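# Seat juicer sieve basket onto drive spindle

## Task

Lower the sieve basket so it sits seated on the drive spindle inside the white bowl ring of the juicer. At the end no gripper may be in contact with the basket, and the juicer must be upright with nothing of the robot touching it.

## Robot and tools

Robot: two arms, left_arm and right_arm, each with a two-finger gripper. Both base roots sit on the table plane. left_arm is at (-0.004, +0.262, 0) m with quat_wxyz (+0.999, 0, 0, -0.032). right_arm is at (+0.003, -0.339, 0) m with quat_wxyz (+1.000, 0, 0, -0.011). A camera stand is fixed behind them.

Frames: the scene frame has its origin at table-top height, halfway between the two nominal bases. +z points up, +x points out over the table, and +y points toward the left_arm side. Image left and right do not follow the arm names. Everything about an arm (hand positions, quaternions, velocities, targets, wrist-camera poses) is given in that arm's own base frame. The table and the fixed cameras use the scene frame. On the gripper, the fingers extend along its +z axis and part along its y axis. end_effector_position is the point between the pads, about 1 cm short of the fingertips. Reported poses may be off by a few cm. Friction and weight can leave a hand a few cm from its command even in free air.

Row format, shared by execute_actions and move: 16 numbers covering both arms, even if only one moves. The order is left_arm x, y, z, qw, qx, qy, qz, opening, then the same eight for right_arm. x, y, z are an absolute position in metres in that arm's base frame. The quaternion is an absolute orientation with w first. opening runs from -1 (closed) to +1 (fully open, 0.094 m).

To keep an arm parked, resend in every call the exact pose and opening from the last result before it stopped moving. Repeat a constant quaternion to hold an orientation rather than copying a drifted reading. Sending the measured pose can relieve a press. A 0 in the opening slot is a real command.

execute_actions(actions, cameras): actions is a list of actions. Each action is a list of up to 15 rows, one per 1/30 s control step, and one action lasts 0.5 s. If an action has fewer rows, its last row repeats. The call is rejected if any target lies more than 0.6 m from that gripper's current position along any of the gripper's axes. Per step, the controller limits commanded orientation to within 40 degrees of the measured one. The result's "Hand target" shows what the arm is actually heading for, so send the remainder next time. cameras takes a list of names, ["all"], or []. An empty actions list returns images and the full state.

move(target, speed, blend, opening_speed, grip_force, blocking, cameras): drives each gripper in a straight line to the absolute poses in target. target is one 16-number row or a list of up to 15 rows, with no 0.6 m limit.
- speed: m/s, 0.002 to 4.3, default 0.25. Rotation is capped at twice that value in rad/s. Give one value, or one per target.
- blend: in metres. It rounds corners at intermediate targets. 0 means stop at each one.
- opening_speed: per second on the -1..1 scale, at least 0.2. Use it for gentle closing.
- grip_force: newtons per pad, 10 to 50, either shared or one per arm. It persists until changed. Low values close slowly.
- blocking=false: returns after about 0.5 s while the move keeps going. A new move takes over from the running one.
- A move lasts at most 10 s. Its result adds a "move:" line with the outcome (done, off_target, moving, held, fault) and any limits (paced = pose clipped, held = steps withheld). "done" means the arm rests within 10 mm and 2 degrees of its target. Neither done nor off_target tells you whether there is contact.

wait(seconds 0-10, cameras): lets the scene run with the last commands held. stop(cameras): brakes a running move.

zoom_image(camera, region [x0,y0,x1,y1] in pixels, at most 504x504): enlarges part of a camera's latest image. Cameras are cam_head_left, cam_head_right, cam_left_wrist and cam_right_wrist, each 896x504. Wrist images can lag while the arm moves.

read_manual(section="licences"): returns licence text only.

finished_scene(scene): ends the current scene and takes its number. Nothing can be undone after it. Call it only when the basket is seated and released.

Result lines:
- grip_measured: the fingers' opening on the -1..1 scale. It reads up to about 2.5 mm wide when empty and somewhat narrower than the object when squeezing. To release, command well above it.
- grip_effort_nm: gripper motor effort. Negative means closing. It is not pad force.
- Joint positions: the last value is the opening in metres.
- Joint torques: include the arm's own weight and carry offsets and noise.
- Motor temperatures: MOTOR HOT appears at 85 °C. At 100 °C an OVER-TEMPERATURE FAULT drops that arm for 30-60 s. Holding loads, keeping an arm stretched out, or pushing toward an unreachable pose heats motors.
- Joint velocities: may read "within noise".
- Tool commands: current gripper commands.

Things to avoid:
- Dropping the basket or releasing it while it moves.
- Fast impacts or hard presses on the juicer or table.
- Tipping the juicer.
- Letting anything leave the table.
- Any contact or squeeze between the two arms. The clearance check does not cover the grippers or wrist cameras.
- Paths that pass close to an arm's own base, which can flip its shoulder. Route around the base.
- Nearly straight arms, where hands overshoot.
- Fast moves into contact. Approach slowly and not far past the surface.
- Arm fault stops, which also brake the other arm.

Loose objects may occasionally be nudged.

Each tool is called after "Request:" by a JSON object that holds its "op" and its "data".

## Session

Request:
{"op": "execute_actions", "data": {"actions": []}}

Request:
{"op": "zoom_image", "data": {"camera": "cam_head_left", "region": [380, 180, 680, 440]}}

Scene clock: 0.00 s.
left_arm: end_effector_position=(+0.7481, -0.2787, +0.1870) grip_measured=+1.000 grip_effort_nm=n/a end_effector_quat_wxyz=(+0.345, +0.356, +0.835, -0.240) | right_arm: end_effector_position=(+0.3975, -0.4955, +0.1654) grip_measured=+1.000 grip_effort_nm=n/a end_effector_quat_wxyz=(+0.594, +0.704, +0.187, -0.343)
Joint positions: left_arm=[-0.24 2.107 1.936 -0.698 0.56 0.356 0.094] | right_arm=[-0.636 1.915 1.108 0.643 1.194 0.94 0.094]
Joint velocities: within noise
Joint torques (N m): no reading
Motor temperatures (°C): left_arm=[25 35 28 25 24 26 27] | right_arm=[27 29 29 23 26 25 25]
Heat: left arm: hottest shoulder 35 °C; right arm: hottest shoulder 29 °C.
Hand target: left_arm +0.7551, -0.2804, +0.2049; +0.361, +0.358, +0.828, -0.237 | right_arm +0.4026, -0.4992, +0.1758; +0.601, +0.702, +0.178, -0.337
Tool commands: left_gripper/opening=+1.0 right_gripper/opening=+1.0
camera_calibration:
cam_left_wrist: T_world_to_cam=[[-0.7627, -0.625525, 0.164341, 0.369743], [-0.645991, 0.724469, -0.240498, 0.76328], [0.0313776, -0.289591, -0.956636, 0.192367], [0, 0, 0, 1]] pos_world=[0.769039, -0.265982, 0.306828]
cam_right_wrist: T_world_to_cam=[[-0.679634, 0.177572, -0.711734, 0.487286], [0.722365, 0.330807, -0.607252, 0.026668], [0.127616, -0.926841, -0.353099, -0.334841], [0, 0, 0, 1]] pos_world=[0.354643, -0.405695, 0.244781]

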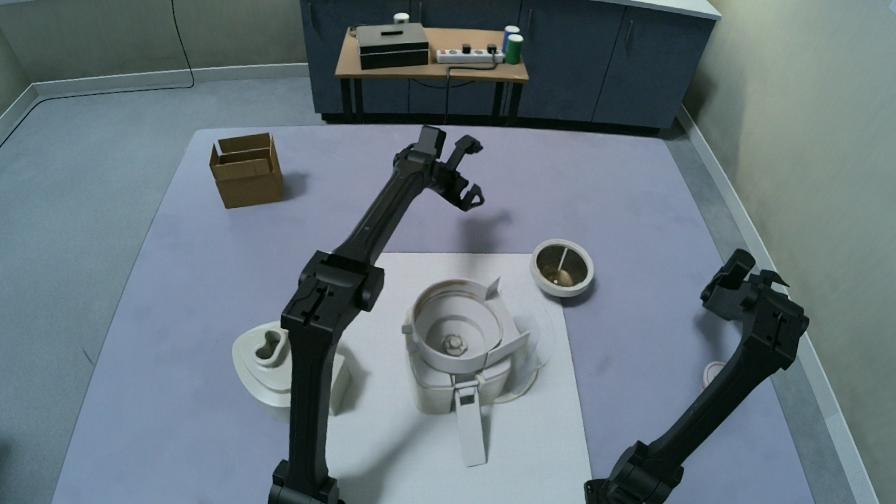

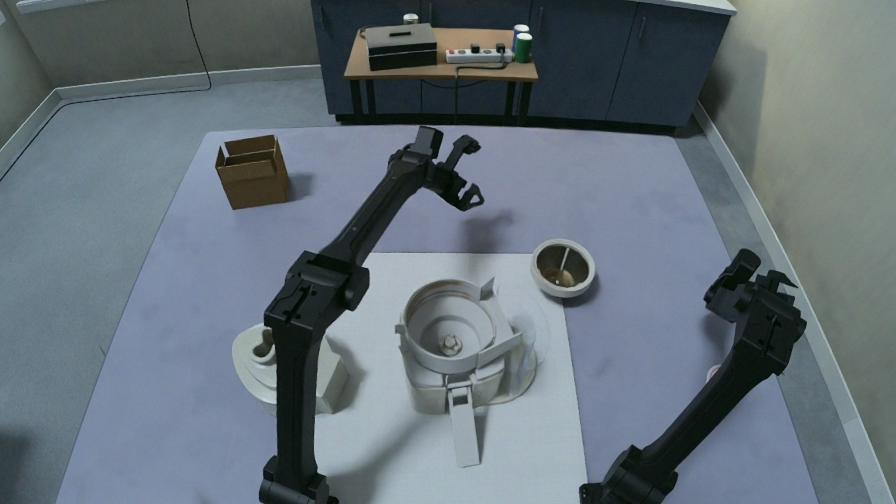

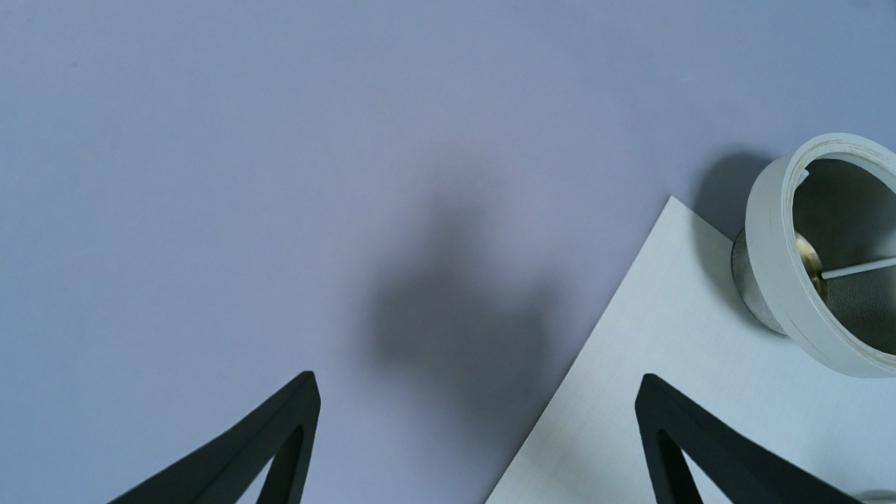

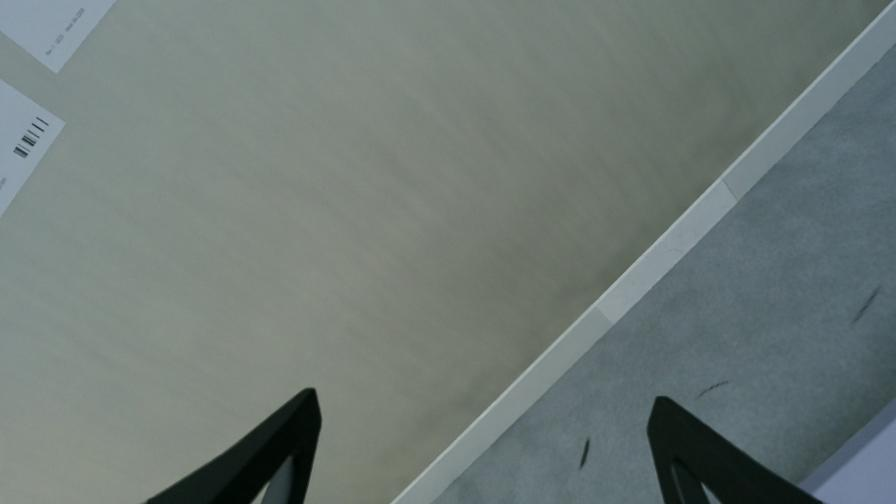

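Scaled by 1.680 from the camera's 896x504 image, which has a finer 1280x720 frame.

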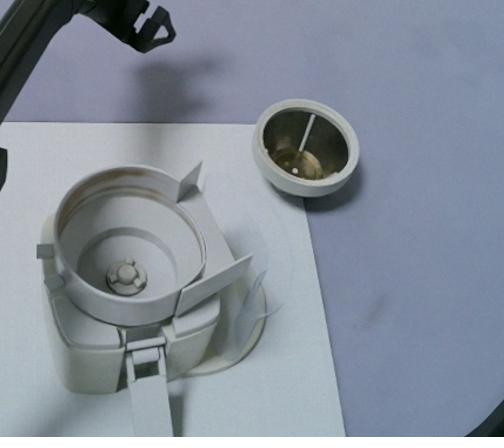

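Request:
{"op": "move", "data": {"target": [[0.6,0.15,0.32,0.35,0.45,0.75,-0.33,1,0.36,-0.20,0.42,0.342,0,0.94,0,0.2],[0.45,0.45,0.3,-0.387,0.577,-0.334,-0.637,1,0.36,0.16,0.42,0.342,0,0.94,0,0.2]], "speed": 0.6, "blend": 0.05, "cameras": ["cam_head_left","cam_right_wrist"]}}

Request:
{"op": "zoom_image", "data": {"camera": "cam_right_wrist", "region": [50, 100, 350, 400]}}

Scene clock: 21.20 s.
left_arm: end_effector_position=(+0.4522, +0.4472, +0.2939) grip_measured=+1.000 grip_effort_nm=0.02 end_effector_quat_wxyz=(+0.698, -0.569, -0.425, -0.095) | right_arm: end_effector_position=(+0.3560, +0.1527, +0.3866) grip_measured=+0.202 grip_effort_nm=-0.08 end_effector_quat_wxyz=(+0.320, -0.006, +0.947, -0.016)
Joint positions: left_arm=[0.504 2.054 1.874 -1.686 -1.562 2.069 0.094] | right_arm=[0.562 1.035 1.291 -1.267 0.353 0.448 0.056]
Joint torques (N m): left_arm=[1.67 -20.54 9.59 -0.4 -0.71 0.11] | right_arm=[0.79 -4.37 16.36 1.18 0.37 0.04]
Motor temperatures (°C): left_arm=[25 41 34 26 24 26 27] | right_arm=[27 30 32 23 26 25 25]
Heat: left arm: hottest shoulder 41 °C; right arm: hottest elbow 32 °C.
Hand target: left_arm +0.4496, +0.4495, +0.2992; +0.699, -0.568, -0.424, -0.092 | right_arm +0.3587, +0.1590, +0.4192; +0.342, +0.000, +0.940, +0.001
Off the commanded pose: left_arm 0.007 m, 133 deg; orientation clipped | right_arm 0.034 m, 3 deg.
joint sent to its limit (left arm) — joint 4 (wrist pitch), lower limit; joint 5 (wrist yaw), lower limit; joint 6 (wrist roll), upper limit. The joint targets are off in orientation, not in position.
move: off_target (left_arm, right_arm); limits=paced
camera_calibration:
cam_right_wrist: T_world_to_cam=[[0.027259, -0.999604, -0.00698092, 0.156981], [-0.986879, -0.0257989, -0.159387, 0.466271], [0.159144, 0.0112341, -0.987191, 0.439964], [0, 0, 0, 1]] pos_world=[0.385856, 0.164006, 0.509742]
Images, in order (width x height): cam_head_left 896x504, cam_right_wrist 896x504.

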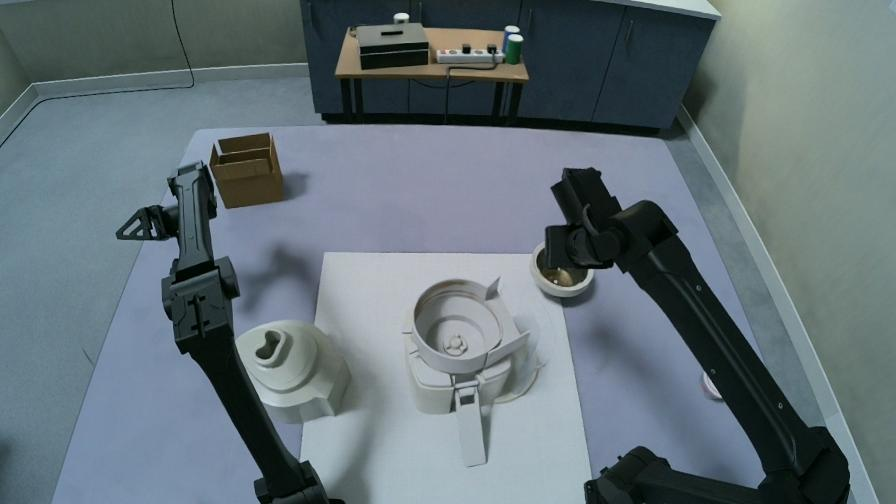

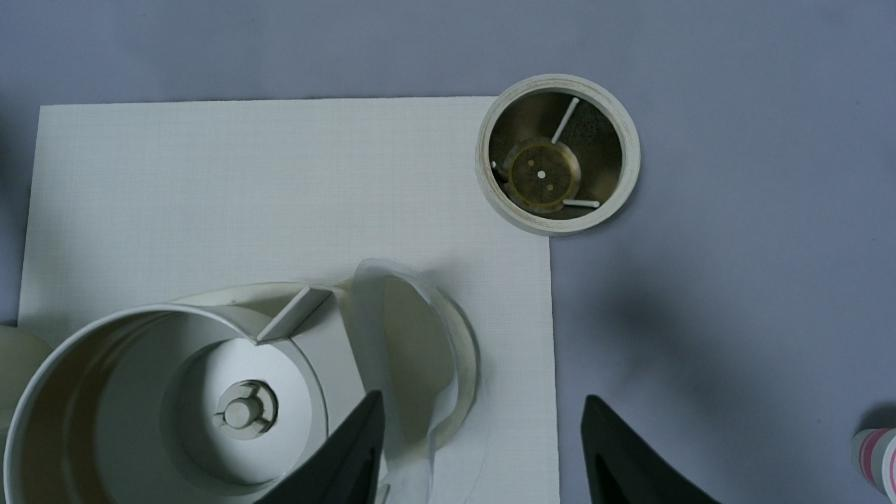

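Scaled by 1.680 from the camera's 896x504 image, which has a finer 1280x720 frame.

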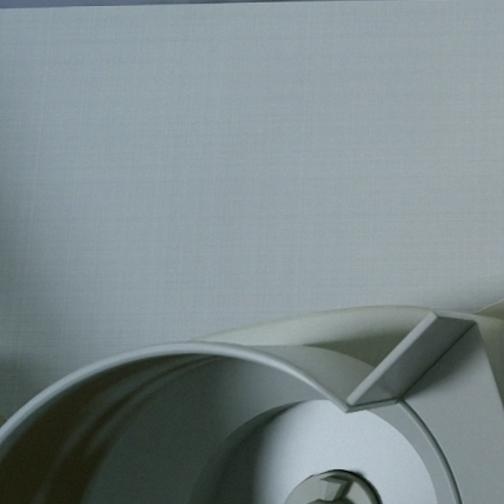

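Request:
{"op": "zoom_image", "data": {"camera": "cam_right_wrist", "region": [190, 360, 300, 460]}}

Request:
{"op": "zoom_image", "data": {"camera": "cam_head_left", "region": [420, 310, 490, 370]}}

Scaled by 4.582 from the camera's 896x504 image, which has a finer 1280x720 frame.

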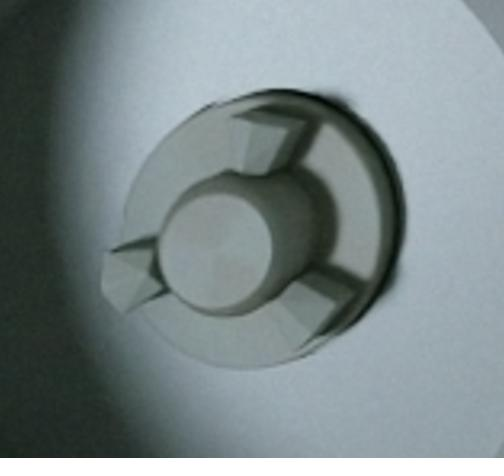

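Scaled by 7.200 from the camera's 896x504 image, which has a finer 1280x720 frame.

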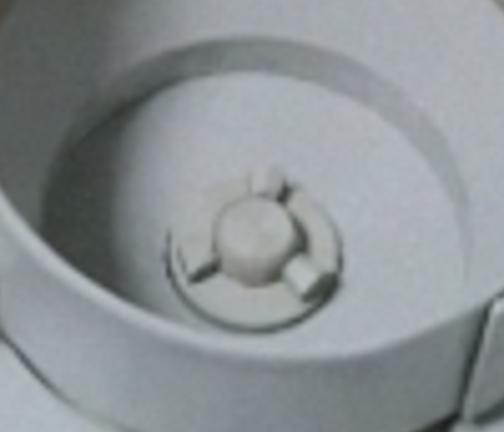

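Request:
{"op": "move", "data": {"target": [[0.4496,0.4495,0.2992,0.699,-0.568,-0.424,-0.092,1,0.548,-0.009,0.25,0,0,1,0,0.2],[0.4496,0.4495,0.2992,0.699,-0.568,-0.424,-0.092,1,0.550,-0.008,0.17,0,0,1,0,0.2],[0.4496,0.4495,0.2992,0.699,-0.568,-0.424,-0.092,1,0.550,-0.007,0.087,0,0,1,0,0.2]], "speed": [0.4,0.3,0.15], "blend": [0.04,0.02,0], "cameras": ["cam_right_wrist"]}}

Request:
{"op": "execute_actions", "data": {"actions": [], "cameras": ["cam_head_left"]}}

Request:
{"op": "zoom_image", "data": {"camera": "cam_head_left", "region": [480, 160, 680, 340]}}

Scene clock: 51.83 s.
left_arm: end_effector_position=(+0.4522, +0.4472, +0.2939) grip_measured=+1.000 grip_effort_nm=0.02 end_effector_quat_wxyz=(+0.698, -0.569, -0.425, -0.095) | right_arm: end_effector_position=(+0.5492, -0.0094, +0.0911) grip_measured=+0.202 grip_effort_nm=-0.08 end_effector_quat_wxyz=(-0.002, +0.008, +1.000, +0.000)
Joint positions: left_arm=[0.504 2.054 1.874 -1.686 -1.562 2.069 0.094] | right_arm=[-0.016 1.855 1.492 -1.212 0.001 0 0.056]
Joint torques (N m): left_arm=[1.96 -21.71 9.48 -0.28 -0.78 0.12] | right_arm=[0.38 -15.15 8.21 1.33 -0.02 -0.17]
Motor temperatures (°C): left_arm=[25 43 37 26 25 26 27] | right_arm=[27 30 38 23 26 25 25]
Heat: left arm: hottest shoulder 43 °C; right arm: hottest elbow 38 °C.
Hand target: left_arm +0.4496, +0.4494, +0.2991; +0.699, -0.568, -0.424, -0.092 | right_arm +0.5499, -0.0071, +0.0870; +0.000, +0.000, +1.000, +0.000
Off the commanded pose: left_arm 0.006 m, 0 deg | right_arm 0.005 m, 1 deg.
joint sent to its limit (left arm) — joint 4 (wrist pitch), lower limit. The joint targets still meet the commanded pose.
move: done
camera_calibration:
cam_right_wrist: T_world_to_cam=[[-0.0197158, -0.99865, -0.0480553, 0.0172095], [-0.880391, -0.0054383, 0.474217, 0.489755], [-0.473838, 0.051657, -0.879096, 0.457567], [0, 0, 0, 1]] pos_world=[0.648328, -0.00378685, 0.170821]
Images, in order (width x height): cam_right_wrist 896x504.

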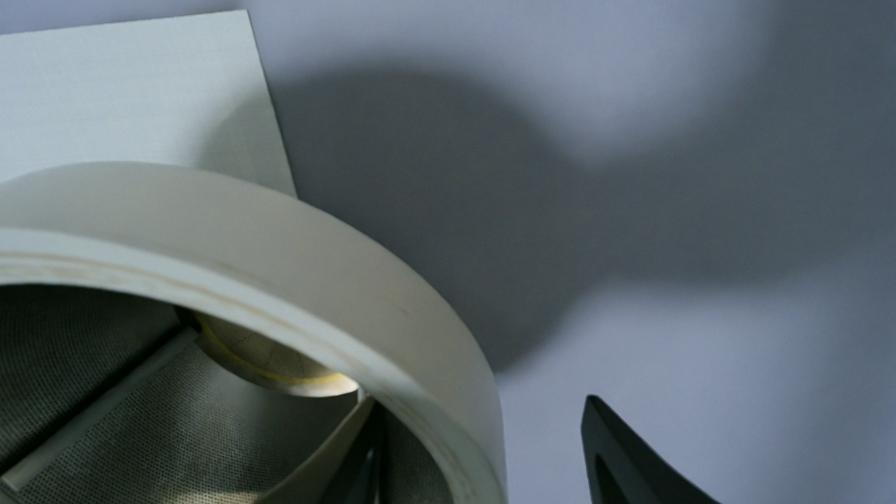

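Scene clock: 51.83 s.
left_arm: end_effector_position=(+0.4522, +0.4472, +0.2939) grip_measured=+1.000 grip_effort_nm=0.02 end_effector_quat_wxyz=(+0.698, -0.569, -0.425, -0.095) | right_arm: end_effector_position=(+0.5492, -0.0094, +0.0911) grip_measured=+0.202 grip_effort_nm=-0.08 end_effector_quat_wxyz=(-0.002, +0.008, +1.000, +0.000)
Joint positions: left_arm=[0.504 2.054 1.874 -1.686 -1.562 2.069 0.094] | right_arm=[-0.016 1.855 1.492 -1.212 0.001 0 0.056]
Joint velocities: within noise
Joint torques (N m): left_arm=[1.96 -21.71 9.48 -0.28 -0.78 0.12] | right_arm=[0.38 -15.15 8.21 1.33 -0.02 -0.17]
Motor temperatures (°C): left_arm=[25 43 37 26 25 26 27] | right_arm=[27 30 38 23 26 25 25]
Heat: left arm: hottest shoulder 43 °C; right arm: hottest elbow 38 °C.
Hand target: left_arm +0.4496, +0.4494, +0.2991; +0.699, -0.568, -0.424, -0.092 | right_arm +0.5499, -0.0071, +0.0870; +0.000, +0.000, +1.000, +0.000
Tool commands: left_gripper/opening=+1.0 right_gripper/opening=+0.2
Off the commanded pose: left_arm 0.006 m, 0 deg | right_arm 0.005 m, 1 deg.
Images, in order (width x height): cam_head_left 896x504.

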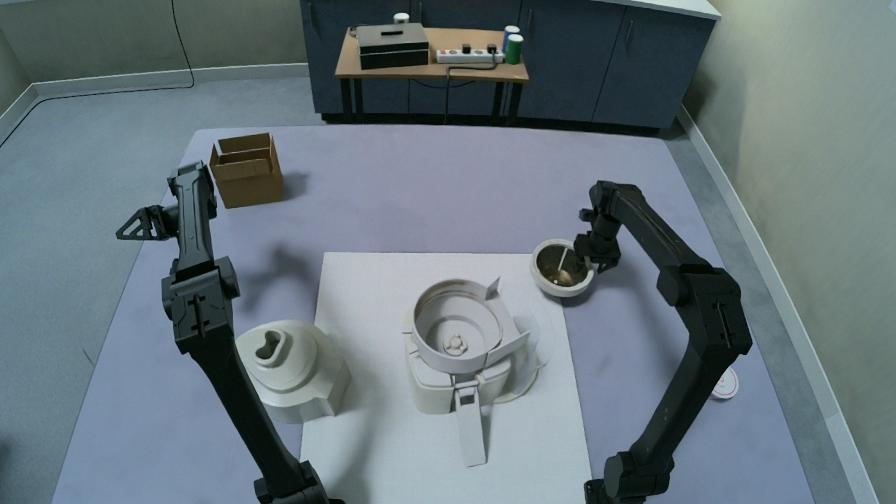

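Scaled by 2.520 from the camera's 896x504 image, which has a finer 1280x720 frame.

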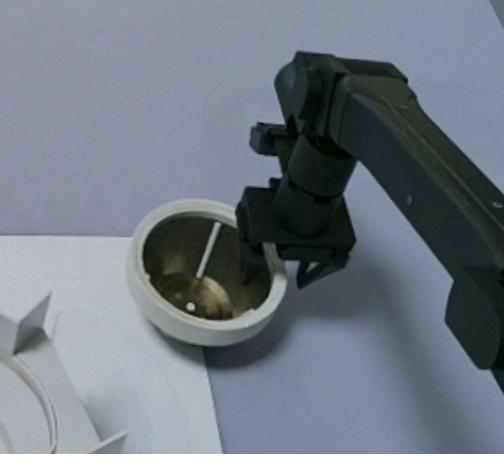

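Request:
{"op": "move", "data": {"target": [[0.4496,0.4495,0.2992,0.699,-0.568,-0.424,-0.092,1,0.550,-0.007,0.085,0,0,1,0,-1],[0.4496,0.4495,0.2992,0.699,-0.568,-0.424,-0.092,1,0.550,-0.007,0.38,0,0,1,0,-1],[0.4496,0.4495,0.2992,0.699,-0.568,-0.424,-0.092,1,0.335,0.272,0.36,0,-0.0872,0.9962,0,-1],[0.4496,0.4495,0.2992,0.699,-0.568,-0.424,-0.092,1,0.315,0.275,0.285,0,-0.0872,0.9962,0,-1]], "speed": [0.1,0.25,0.25,0.15], "blend": [0,0.05,0.02,0], "opening_speed": 1.2, "cameras": ["cam_head_left","cam_right_wrist"]}}

Request:
{"op": "zoom_image", "data": {"camera": "cam_head_left", "region": [380, 220, 560, 370]}}

Scene clock: 68.13 s.
left_arm: end_effector_position=(+0.4522, +0.4472, +0.2939) grip_measured=+1.000 grip_effort_nm=0.02 end_effector_quat_wxyz=(+0.698, -0.569, -0.425, -0.095) | right_arm: end_effector_position=(+0.3172, +0.2682, +0.2799) grip_measured=-0.677 grip_effort_nm=-1.03 end_effector_quat_wxyz=(-0.014, -0.089, +0.996, -0.013)
Joint positions: left_arm=[0.504 2.054 1.874 -1.686 -1.562 2.069 0.094] | right_arm=[0.705 1.449 1.483 -1.643 0.004 0.527 0.015]
Joint torques (N m): left_arm=[2.61 -20.19 9.58 -0.32 -0.73 0.15] | right_arm=[0.38 -11.34 9.35 1.55 -0.14 0.1]
Heat: left arm: hottest shoulder 44 °C; right arm: hottest elbow 39 °C.
Hand target: left_arm +0.4496, +0.4494, +0.2991; +0.699, -0.568, -0.424, -0.092 | right_arm +0.3149, +0.2749, +0.2851; -0.001, -0.087, +0.996, +0.000
Off the commanded pose: left_arm 0.006 m, 0 deg | right_arm 0.009 m, 2 deg.
joint sent to its limit (left arm) — joint 4 (wrist pitch), lower limit. The joint targets still meet the commanded pose.
move: done
camera_calibration:
cam_right_wrist: T_world_to_cam=[[0.172261, -0.984724, -0.0253846, 0.227982], [-0.851933, -0.161869, 0.498005, 0.223639], [-0.494506, -0.0641609, -0.866803, 0.533355], [0, 0, 0, 1]] pos_world=[0.415, 0.29492, 0.356727]
Images, in order (width x height): cam_head_left 896x504, cam_right_wrist 896x504.

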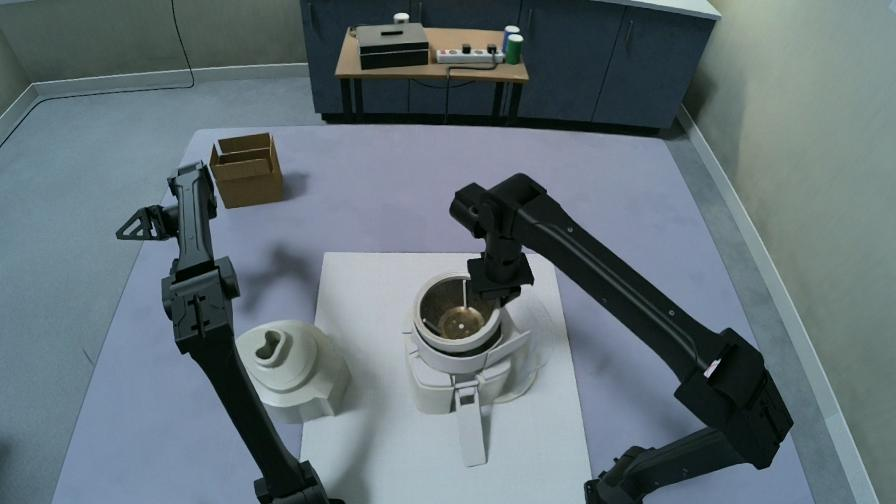

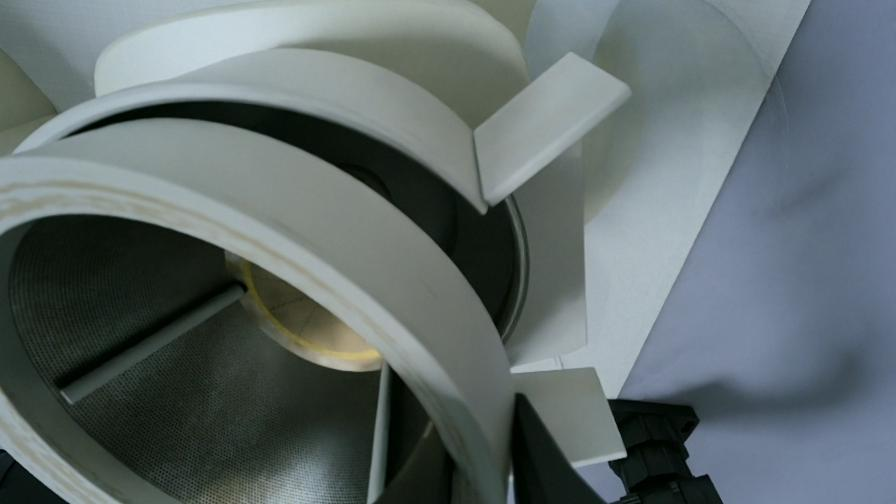

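Scaled by 2.800 from the camera's 896x504 image, which has a finer 1280x720 frame.

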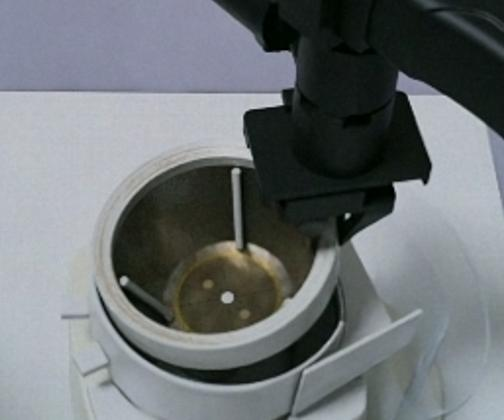

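Request:
{"op": "move", "data": {"target": [[0.4496,0.4495,0.2992,0.699,-0.568,-0.424,-0.092,1,0.318,0.280,0.255,0,-0.0872,0.9962,0,-1],[0.4496,0.4495,0.2992,0.699,-0.568,-0.424,-0.092,1,0.318,0.279,0.228,0,-0.0872,0.9962,0,-1]], "speed": 0.1, "blend": [0.005,0], "cameras": ["cam_head_left","cam_right_wrist"]}}

Request:
{"op": "zoom_image", "data": {"camera": "cam_head_left", "region": [380, 220, 560, 370]}}

Scene clock: 80.03 s.
left_arm: end_effector_position=(+0.4522, +0.4472, +0.2939) grip_measured=+1.000 grip_effort_nm=0.02 end_effector_quat_wxyz=(+0.698, -0.569, -0.425, -0.095) | right_arm: end_effector_position=(+0.3169, +0.2670, +0.2369) grip_measured=-0.677 grip_effort_nm=-1.03 end_effector_quat_wxyz=(-0.007, -0.088, +0.996, -0.010)
Joint positions: left_arm=[0.504 2.054 1.874 -1.686 -1.562 2.069 0.094] | right_arm=[0.705 1.439 1.36 -1.515 0.009 0.529 0.015]
Joint torques (N m): left_arm=[1.96 -21.25 9.5 -0.23 -0.79 0.08] | right_arm=[0.85 -9 8.53 2.47 -0.28 0.14]
Heat: left arm: hottest shoulder 44 °C; right arm: hottest elbow 39 °C.
Hand target: left_arm +0.4496, +0.4494, +0.2991; +0.699, -0.568, -0.424, -0.092 | right_arm +0.3177, +0.2787, +0.2284; +0.000, -0.087, +0.996, +0.000
Off the commanded pose: left_arm 0.006 m, 0 deg | right_arm 0.015 m, 1 deg.
joint sent to its limit (left arm) — joint 4 (wrist pitch), lower limit. The joint targets still meet the commanded pose.
move: off_target (right_arm)
camera_calibration:
cam_right_wrist: T_world_to_cam=[[0.170953, -0.984834, -0.0296161, 0.227283], [-0.859398, -0.163746, 0.484379, 0.250762], [-0.481882, -0.0573542, -0.874357, 0.491898], [0, 0, 0, 1]] pos_world=[0.413686, 0.293109, 0.315362]
Images, in order (width x height): cam_head_left 896x504, cam_right_wrist 896x504.

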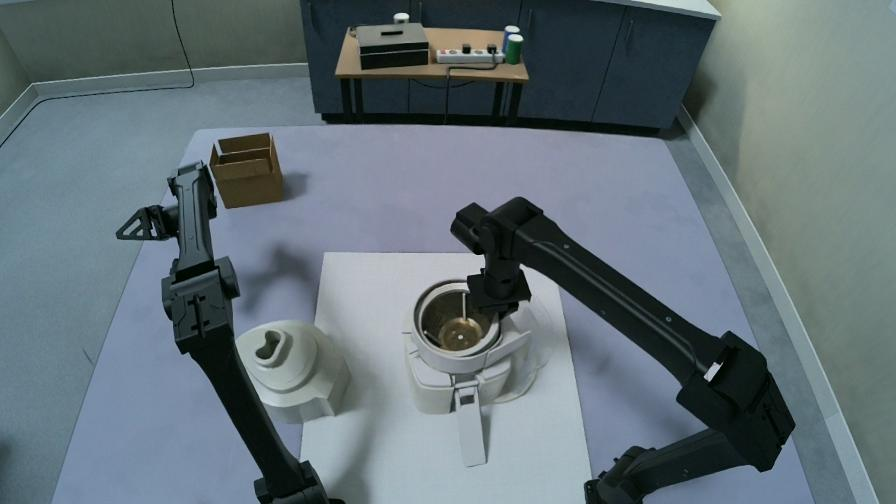

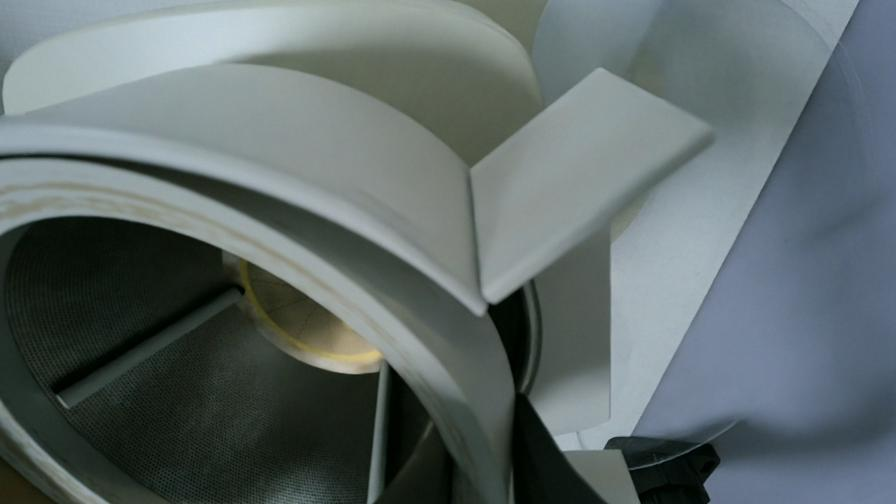

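Scaled by 2.800 from the camera's 896x504 image, which has a finer 1280x720 frame.

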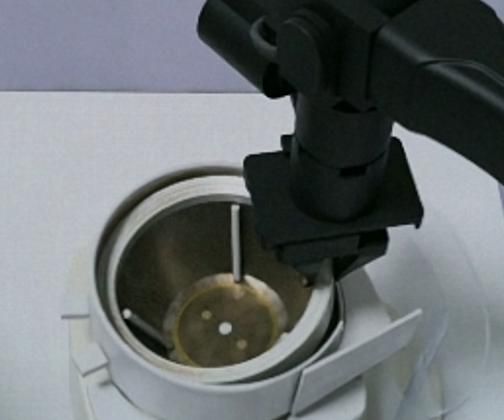

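Request:
{"op": "move", "data": {"target": [[0.4496,0.4495,0.2992,0.699,-0.568,-0.424,-0.092,1,0.318,0.288,0.240,0,-0.0872,0.9962,0,-1],[0.4496,0.4495,0.2992,0.699,-0.568,-0.424,-0.092,1,0.318,0.288,0.213,0,-0.0872,0.9962,0,-1],[0.4496,0.4495,0.2992,0.699,-0.568,-0.424,-0.092,1,0.327,0.288,0.211,0,-0.0872,0.9962,0,-1],[0.4496,0.4495,0.2992,0.699,-0.568,-0.424,-0.092,1,0.324,0.276,0.211,0,-0.0872,0.9962,0,-1],[0.4496,0.4495,0.2992,0.699,-0.568,-0.424,-0.092,1,0.312,0.276,0.211,0,-0.0872,0.9962,0,-1],[0.4496,0.4495,0.2992,0.699,-0.568,-0.424,-0.092,1,0.306,0.286,0.211,0,-0.0872,0.9962,0,-1],[0.4496,0.4495,0.2992,0.699,-0.568,-0.424,-0.092,1,0.312,0.298,0.211,0,-0.0872,0.9962,0,-1],[0.4496,0.4495,0.2992,0.699,-0.568,-0.424,-0.092,1,0.318,0.286,0.205,0,-0.0872,0.9962,0,-1]], "speed": 0.03, "blend": 0.003, "cameras": ["cam_head_left","cam_right_wrist"]}}

Request:
{"op": "zoom_image", "data": {"camera": "cam_head_left", "region": [380, 220, 560, 370]}}

Scene clock: 92.40 s.
left_arm: end_effector_position=(+0.4522, +0.4472, +0.2939) grip_measured=+1.000 grip_effort_nm=0.02 end_effector_quat_wxyz=(+0.698, -0.569, -0.425, -0.095) | right_arm: end_effector_position=(+0.3150, +0.2674, +0.2332) grip_measured=-0.677 grip_effort_nm=-1.03 end_effector_quat_wxyz=(+0.013, -0.079, +0.997, -0.001)
Joint positions: left_arm=[0.504 2.054 1.874 -1.686 -1.562 2.069 0.094] | right_arm=[0.712 1.409 1.319 -1.461 0.016 0.553 0.015]
Joint torques (N m): left_arm=[1.67 -20.72 9.43 -0.1 -0.74 0.1] | right_arm=[1.67 -5.83 8.17 2.88 -0.57 0.04]
Heat: left arm: hottest shoulder 45 °C; right arm: hottest elbow 38 °C.
Hand target: left_arm +0.4496, +0.4494, +0.2991; +0.699, -0.568, -0.424, -0.092 | right_arm +0.3163, +0.2842, +0.2057; +0.000, -0.087, +0.996, +0.000
Off the commanded pose: left_arm 0.006 m, 0 deg | right_arm 0.034 m, 2 deg.
joint sent to its limit (left arm) — joint 4 (wrist pitch), lower limit. The joint targets still meet the commanded pose.
move: off_target (right_arm)
camera_calibration:
cam_right_wrist: T_world_to_cam=[[0.155767, -0.986743, -0.0455533, 0.236763], [-0.879806, -0.159557, 0.447753, 0.264879], [-0.449086, -0.0296672, -0.892996, 0.474333], [0, 0, 0, 1]] pos_world=[0.409178, 0.28996, 0.315763]
Images, in order (width x height): cam_head_left 896x504, cam_right_wrist 896x504.

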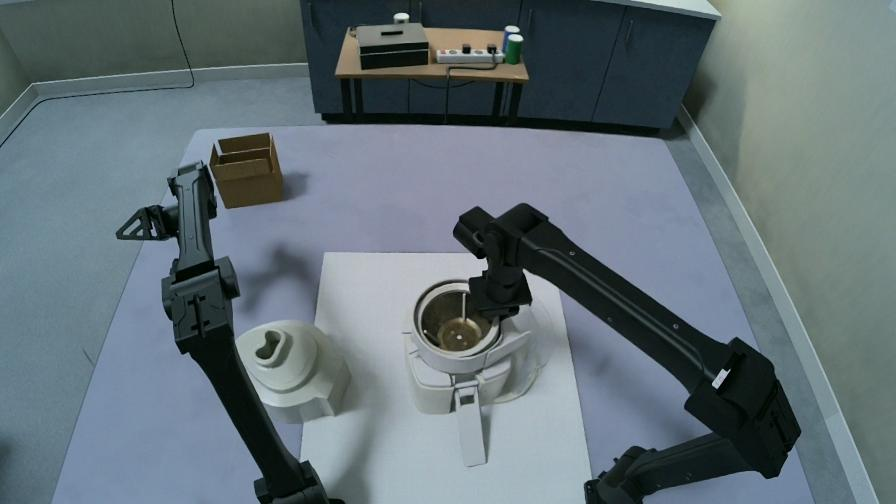

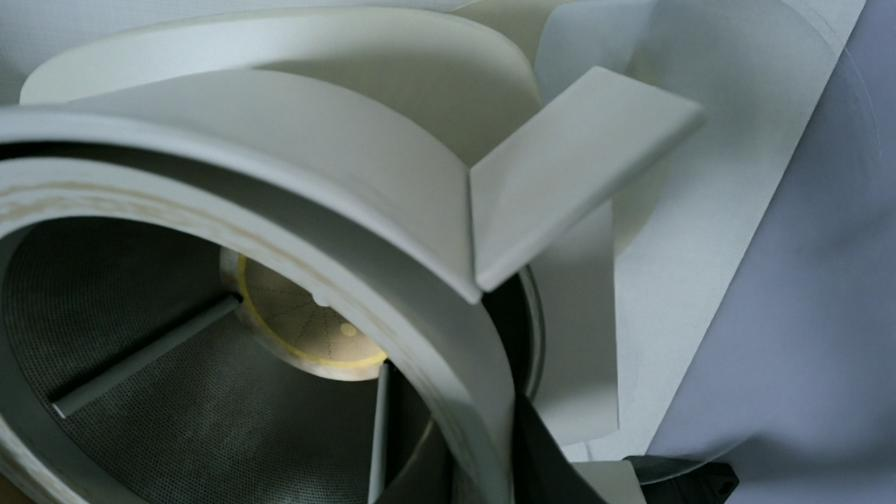

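Scaled by 2.800 from the camera's 896x504 image, which has a finer 1280x720 frame.

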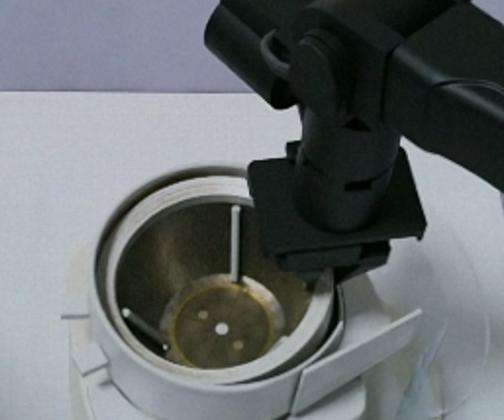

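Request:
{"op": "move", "data": {"target": [[0.4496,0.4495,0.2992,0.699,-0.568,-0.424,-0.092,1,0.318,0.278,0.248,0.0046,-0.0871,0.9948,0.0521,-1],[0.4496,0.4495,0.2992,0.699,-0.568,-0.424,-0.092,1,0.318,0.284,0.212,0.0046,-0.0871,0.9948,0.0521,-1],[0.4496,0.4495,0.2992,0.699,-0.568,-0.424,-0.092,1,0.327,0.284,0.211,0.0046,-0.0871,0.9948,0.0521,-1],[0.4496,0.4495,0.2992,0.699,-0.568,-0.424,-0.092,1,0.324,0.274,0.211,0.0046,-0.0871,0.9948,0.0521,-1],[0.4496,0.4495,0.2992,0.699,-0.568,-0.424,-0.092,1,0.312,0.274,0.211,0.0046,-0.0871,0.9948,0.0521,-1],[0.4496,0.4495,0.2992,0.699,-0.568,-0.424,-0.092,1,0.306,0.282,0.211,0.0046,-0.0871,0.9948,0.0521,-1],[0.4496,0.4495,0.2992,0.699,-0.568,-0.424,-0.092,1,0.312,0.294,0.211,0.0046,-0.0871,0.9948,0.0521,-1],[0.4496,0.4495,0.2992,0.699,-0.568,-0.424,-0.092,1,0.318,0.280,0.205,0.0046,-0.0871,0.9948,0.0521,-1]], "speed": [0.1,0.06,0.03,0.03,0.03,0.03,0.03,0.03], "blend": 0.003, "cameras": ["cam_head_left","cam_right_wrist"]}}

Request:
{"op": "zoom_image", "data": {"camera": "cam_head_left", "region": [380, 220, 560, 370]}}

Scene clock: 109.07 s.
left_arm: end_effector_position=(+0.4522, +0.4472, +0.2939) grip_measured=+1.000 grip_effort_nm=0.02 end_effector_quat_wxyz=(+0.698, -0.569, -0.425, -0.095) | right_arm: end_effector_position=(+0.3162, +0.2715, +0.2154) grip_measured=-0.677 grip_effort_nm=-1.03 end_effector_quat_wxyz=(+0.007, -0.080, +0.996, +0.048)
Joint positions: left_arm=[0.504 2.054 1.874 -1.686 -1.562 2.069 0.094] | right_arm=[0.681 1.394 1.255 -1.366 -0.07 0.524 0.015]
Joint torques (N m): left_arm=[1.79 -20.42 9.47 -0.34 -0.76 0.12] | right_arm=[0.26 -7.82 8.91 2.07 -0.37 -0.18]
Heat: left arm: hottest shoulder 45 °C; right arm: hottest elbow 38 °C.
Hand target: left_arm +0.4496, +0.4494, +0.2991; +0.699, -0.568, -0.424, -0.092 | right_arm +0.3177, +0.2797, +0.2051; +0.004, -0.087, +0.995, +0.052
Off the commanded pose: left_arm 0.006 m, 0 deg | right_arm 0.014 m, 1 deg.
joint sent to its limit (left arm) — joint 4 (wrist pitch), lower limit. The joint targets still meet the commanded pose.
move: off_target (right_arm)
camera_calibration:
cam_right_wrist: T_world_to_cam=[[0.156178, -0.977483, -0.141902, 0.257942], [-0.870768, -0.204069, 0.447346, 0.283739], [-0.466231, 0.0536984, -0.883032, 0.439728], [0, 0, 0, 1]] pos_world=[0.411801, 0.286423, 0.297967]
Images, in order (width x height): cam_head_left 896x504, cam_right_wrist 896x504.

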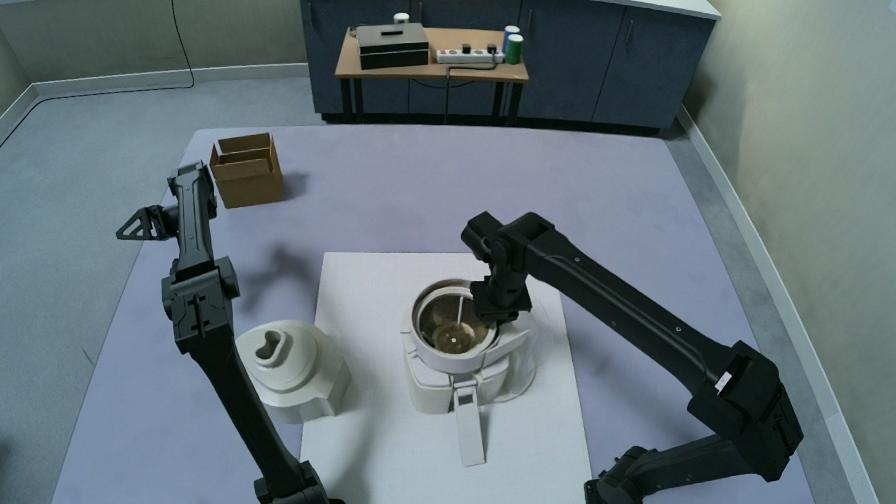

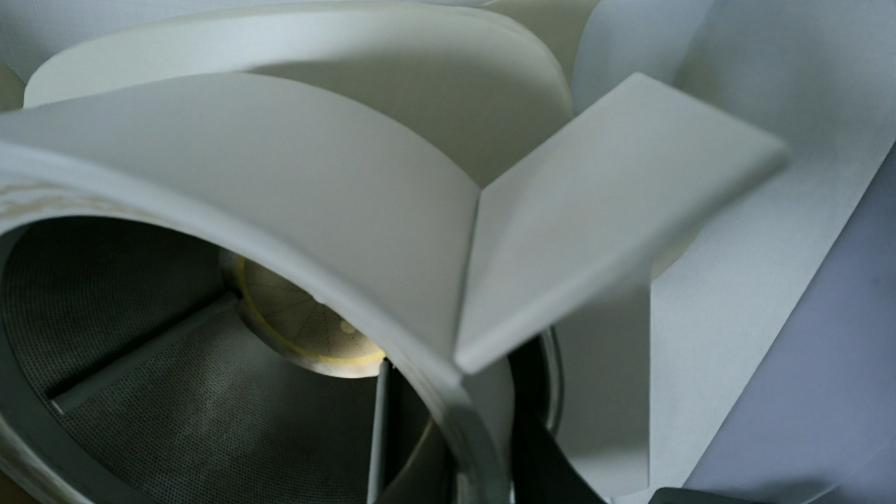

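Scaled by 2.800 from the camera's 896x504 image, which has a finer 1280x720 frame.

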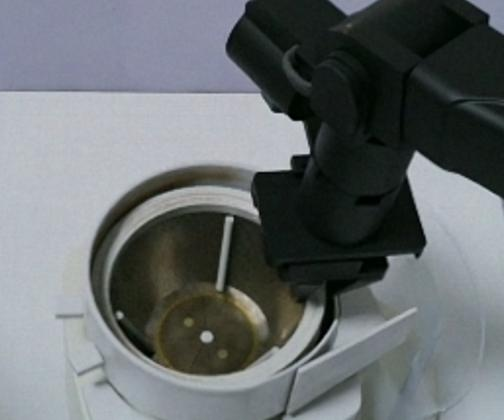

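Request:
{"op": "move", "data": {"target": [[0.4496,0.4495,0.2992,0.699,-0.568,-0.424,-0.092,1,0.318,0.278,0.209,0.0046,-0.0871,0.9948,0.0521,-1],[0.4496,0.4495,0.2992,0.699,-0.568,-0.424,-0.092,1,0.318,0.278,0.2095,0.0046,-0.0871,0.9948,0.0521,-0.42],[0.4496,0.4495,0.2992,0.699,-0.568,-0.424,-0.092,1,0.323,0.277,0.36,0.0046,-0.0871,0.9948,0.0521,-0.42]], "speed": 0.15, "opening_speed": 0.8, "cameras": ["cam_head_left","cam_right_wrist"]}}

Request:
{"op": "zoom_image", "data": {"camera": "cam_head_left", "region": [380, 220, 560, 370]}}

Scene clock: 121.23 s.
left_arm: end_effector_position=(+0.4522, +0.4472, +0.2939) grip_measured=+1.000 grip_effort_nm=0.02 end_effector_quat_wxyz=(+0.698, -0.569, -0.425, -0.095) | right_arm: end_effector_position=(+0.3130, +0.2718, +0.3381) grip_measured=-0.422 grip_effort_nm=0.09 end_effector_quat_wxyz=(+0.001, -0.082, +0.995, +0.051)
Joint positions: left_arm=[0.504 2.054 1.874 -1.686 -1.562 2.069 0.094] | right_arm=[0.681 1.4 1.584 -1.696 -0.083 0.519 0.027]
Joint torques (N m): left_arm=[2.02 -20.89 9.61 -0.49 -0.74 0.12] | right_arm=[-1.2 -9.11 14.95 0.35 0.08 -0.22]
Heat: left arm: hottest shoulder 46 °C; right arm: hottest elbow 39 °C.
Hand target: left_arm +0.4496, +0.4494, +0.2991; +0.699, -0.568, -0.424, -0.092 | right_arm +0.3221, +0.2763, +0.3593; +0.019, -0.086, +0.994, +0.062
Off the commanded pose: left_arm 0.006 m, 0 deg | right_arm 0.025 m, 1 deg.
joint sent to its limit (left arm) — joint 4 (wrist pitch), lower limit. The joint targets still meet the commanded pose.
joint sent to its limit (right arm) — joint 4 (wrist pitch), lower limit. The joint targets still meet the commanded pose.
move: off_target (right_arm)
camera_calibration:
cam_right_wrist: T_world_to_cam=[[0.159053, -0.975902, -0.149392, 0.277393], [-0.863706, -0.210844, 0.457773, 0.22237], [-0.47824, 0.0562207, -0.876428, 0.547357], [0, 0, 0, 1]] pos_world=[0.40971, 0.286821, 0.419364]
Images, in order (width x height): cam_head_left 896x504, cam_right_wrist 896x504.

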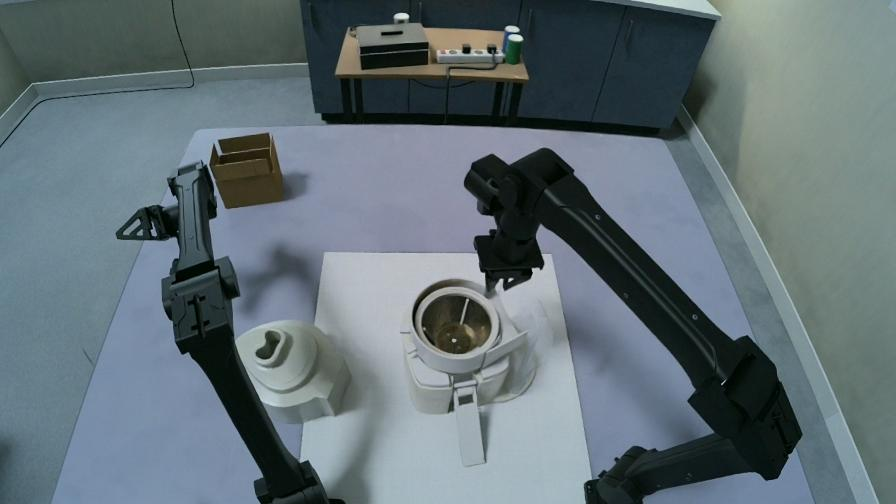

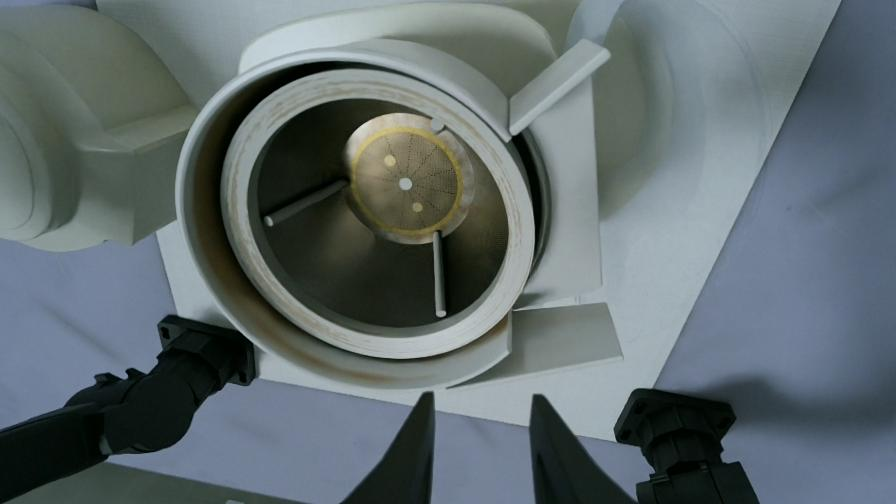

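Scaled by 2.800 from the camera's 896x504 image, which has a finer 1280x720 frame.

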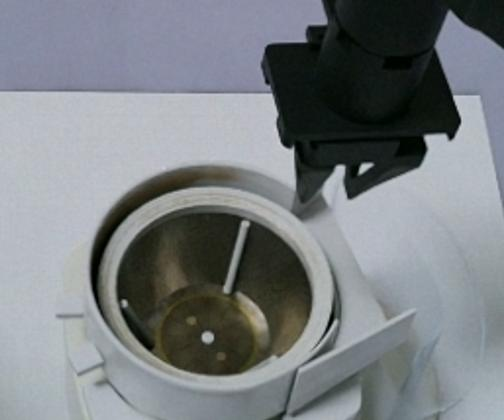

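Request:
{"op": "finished_scene", "data": {"scene": 2}}

The scene is finished: the task was done.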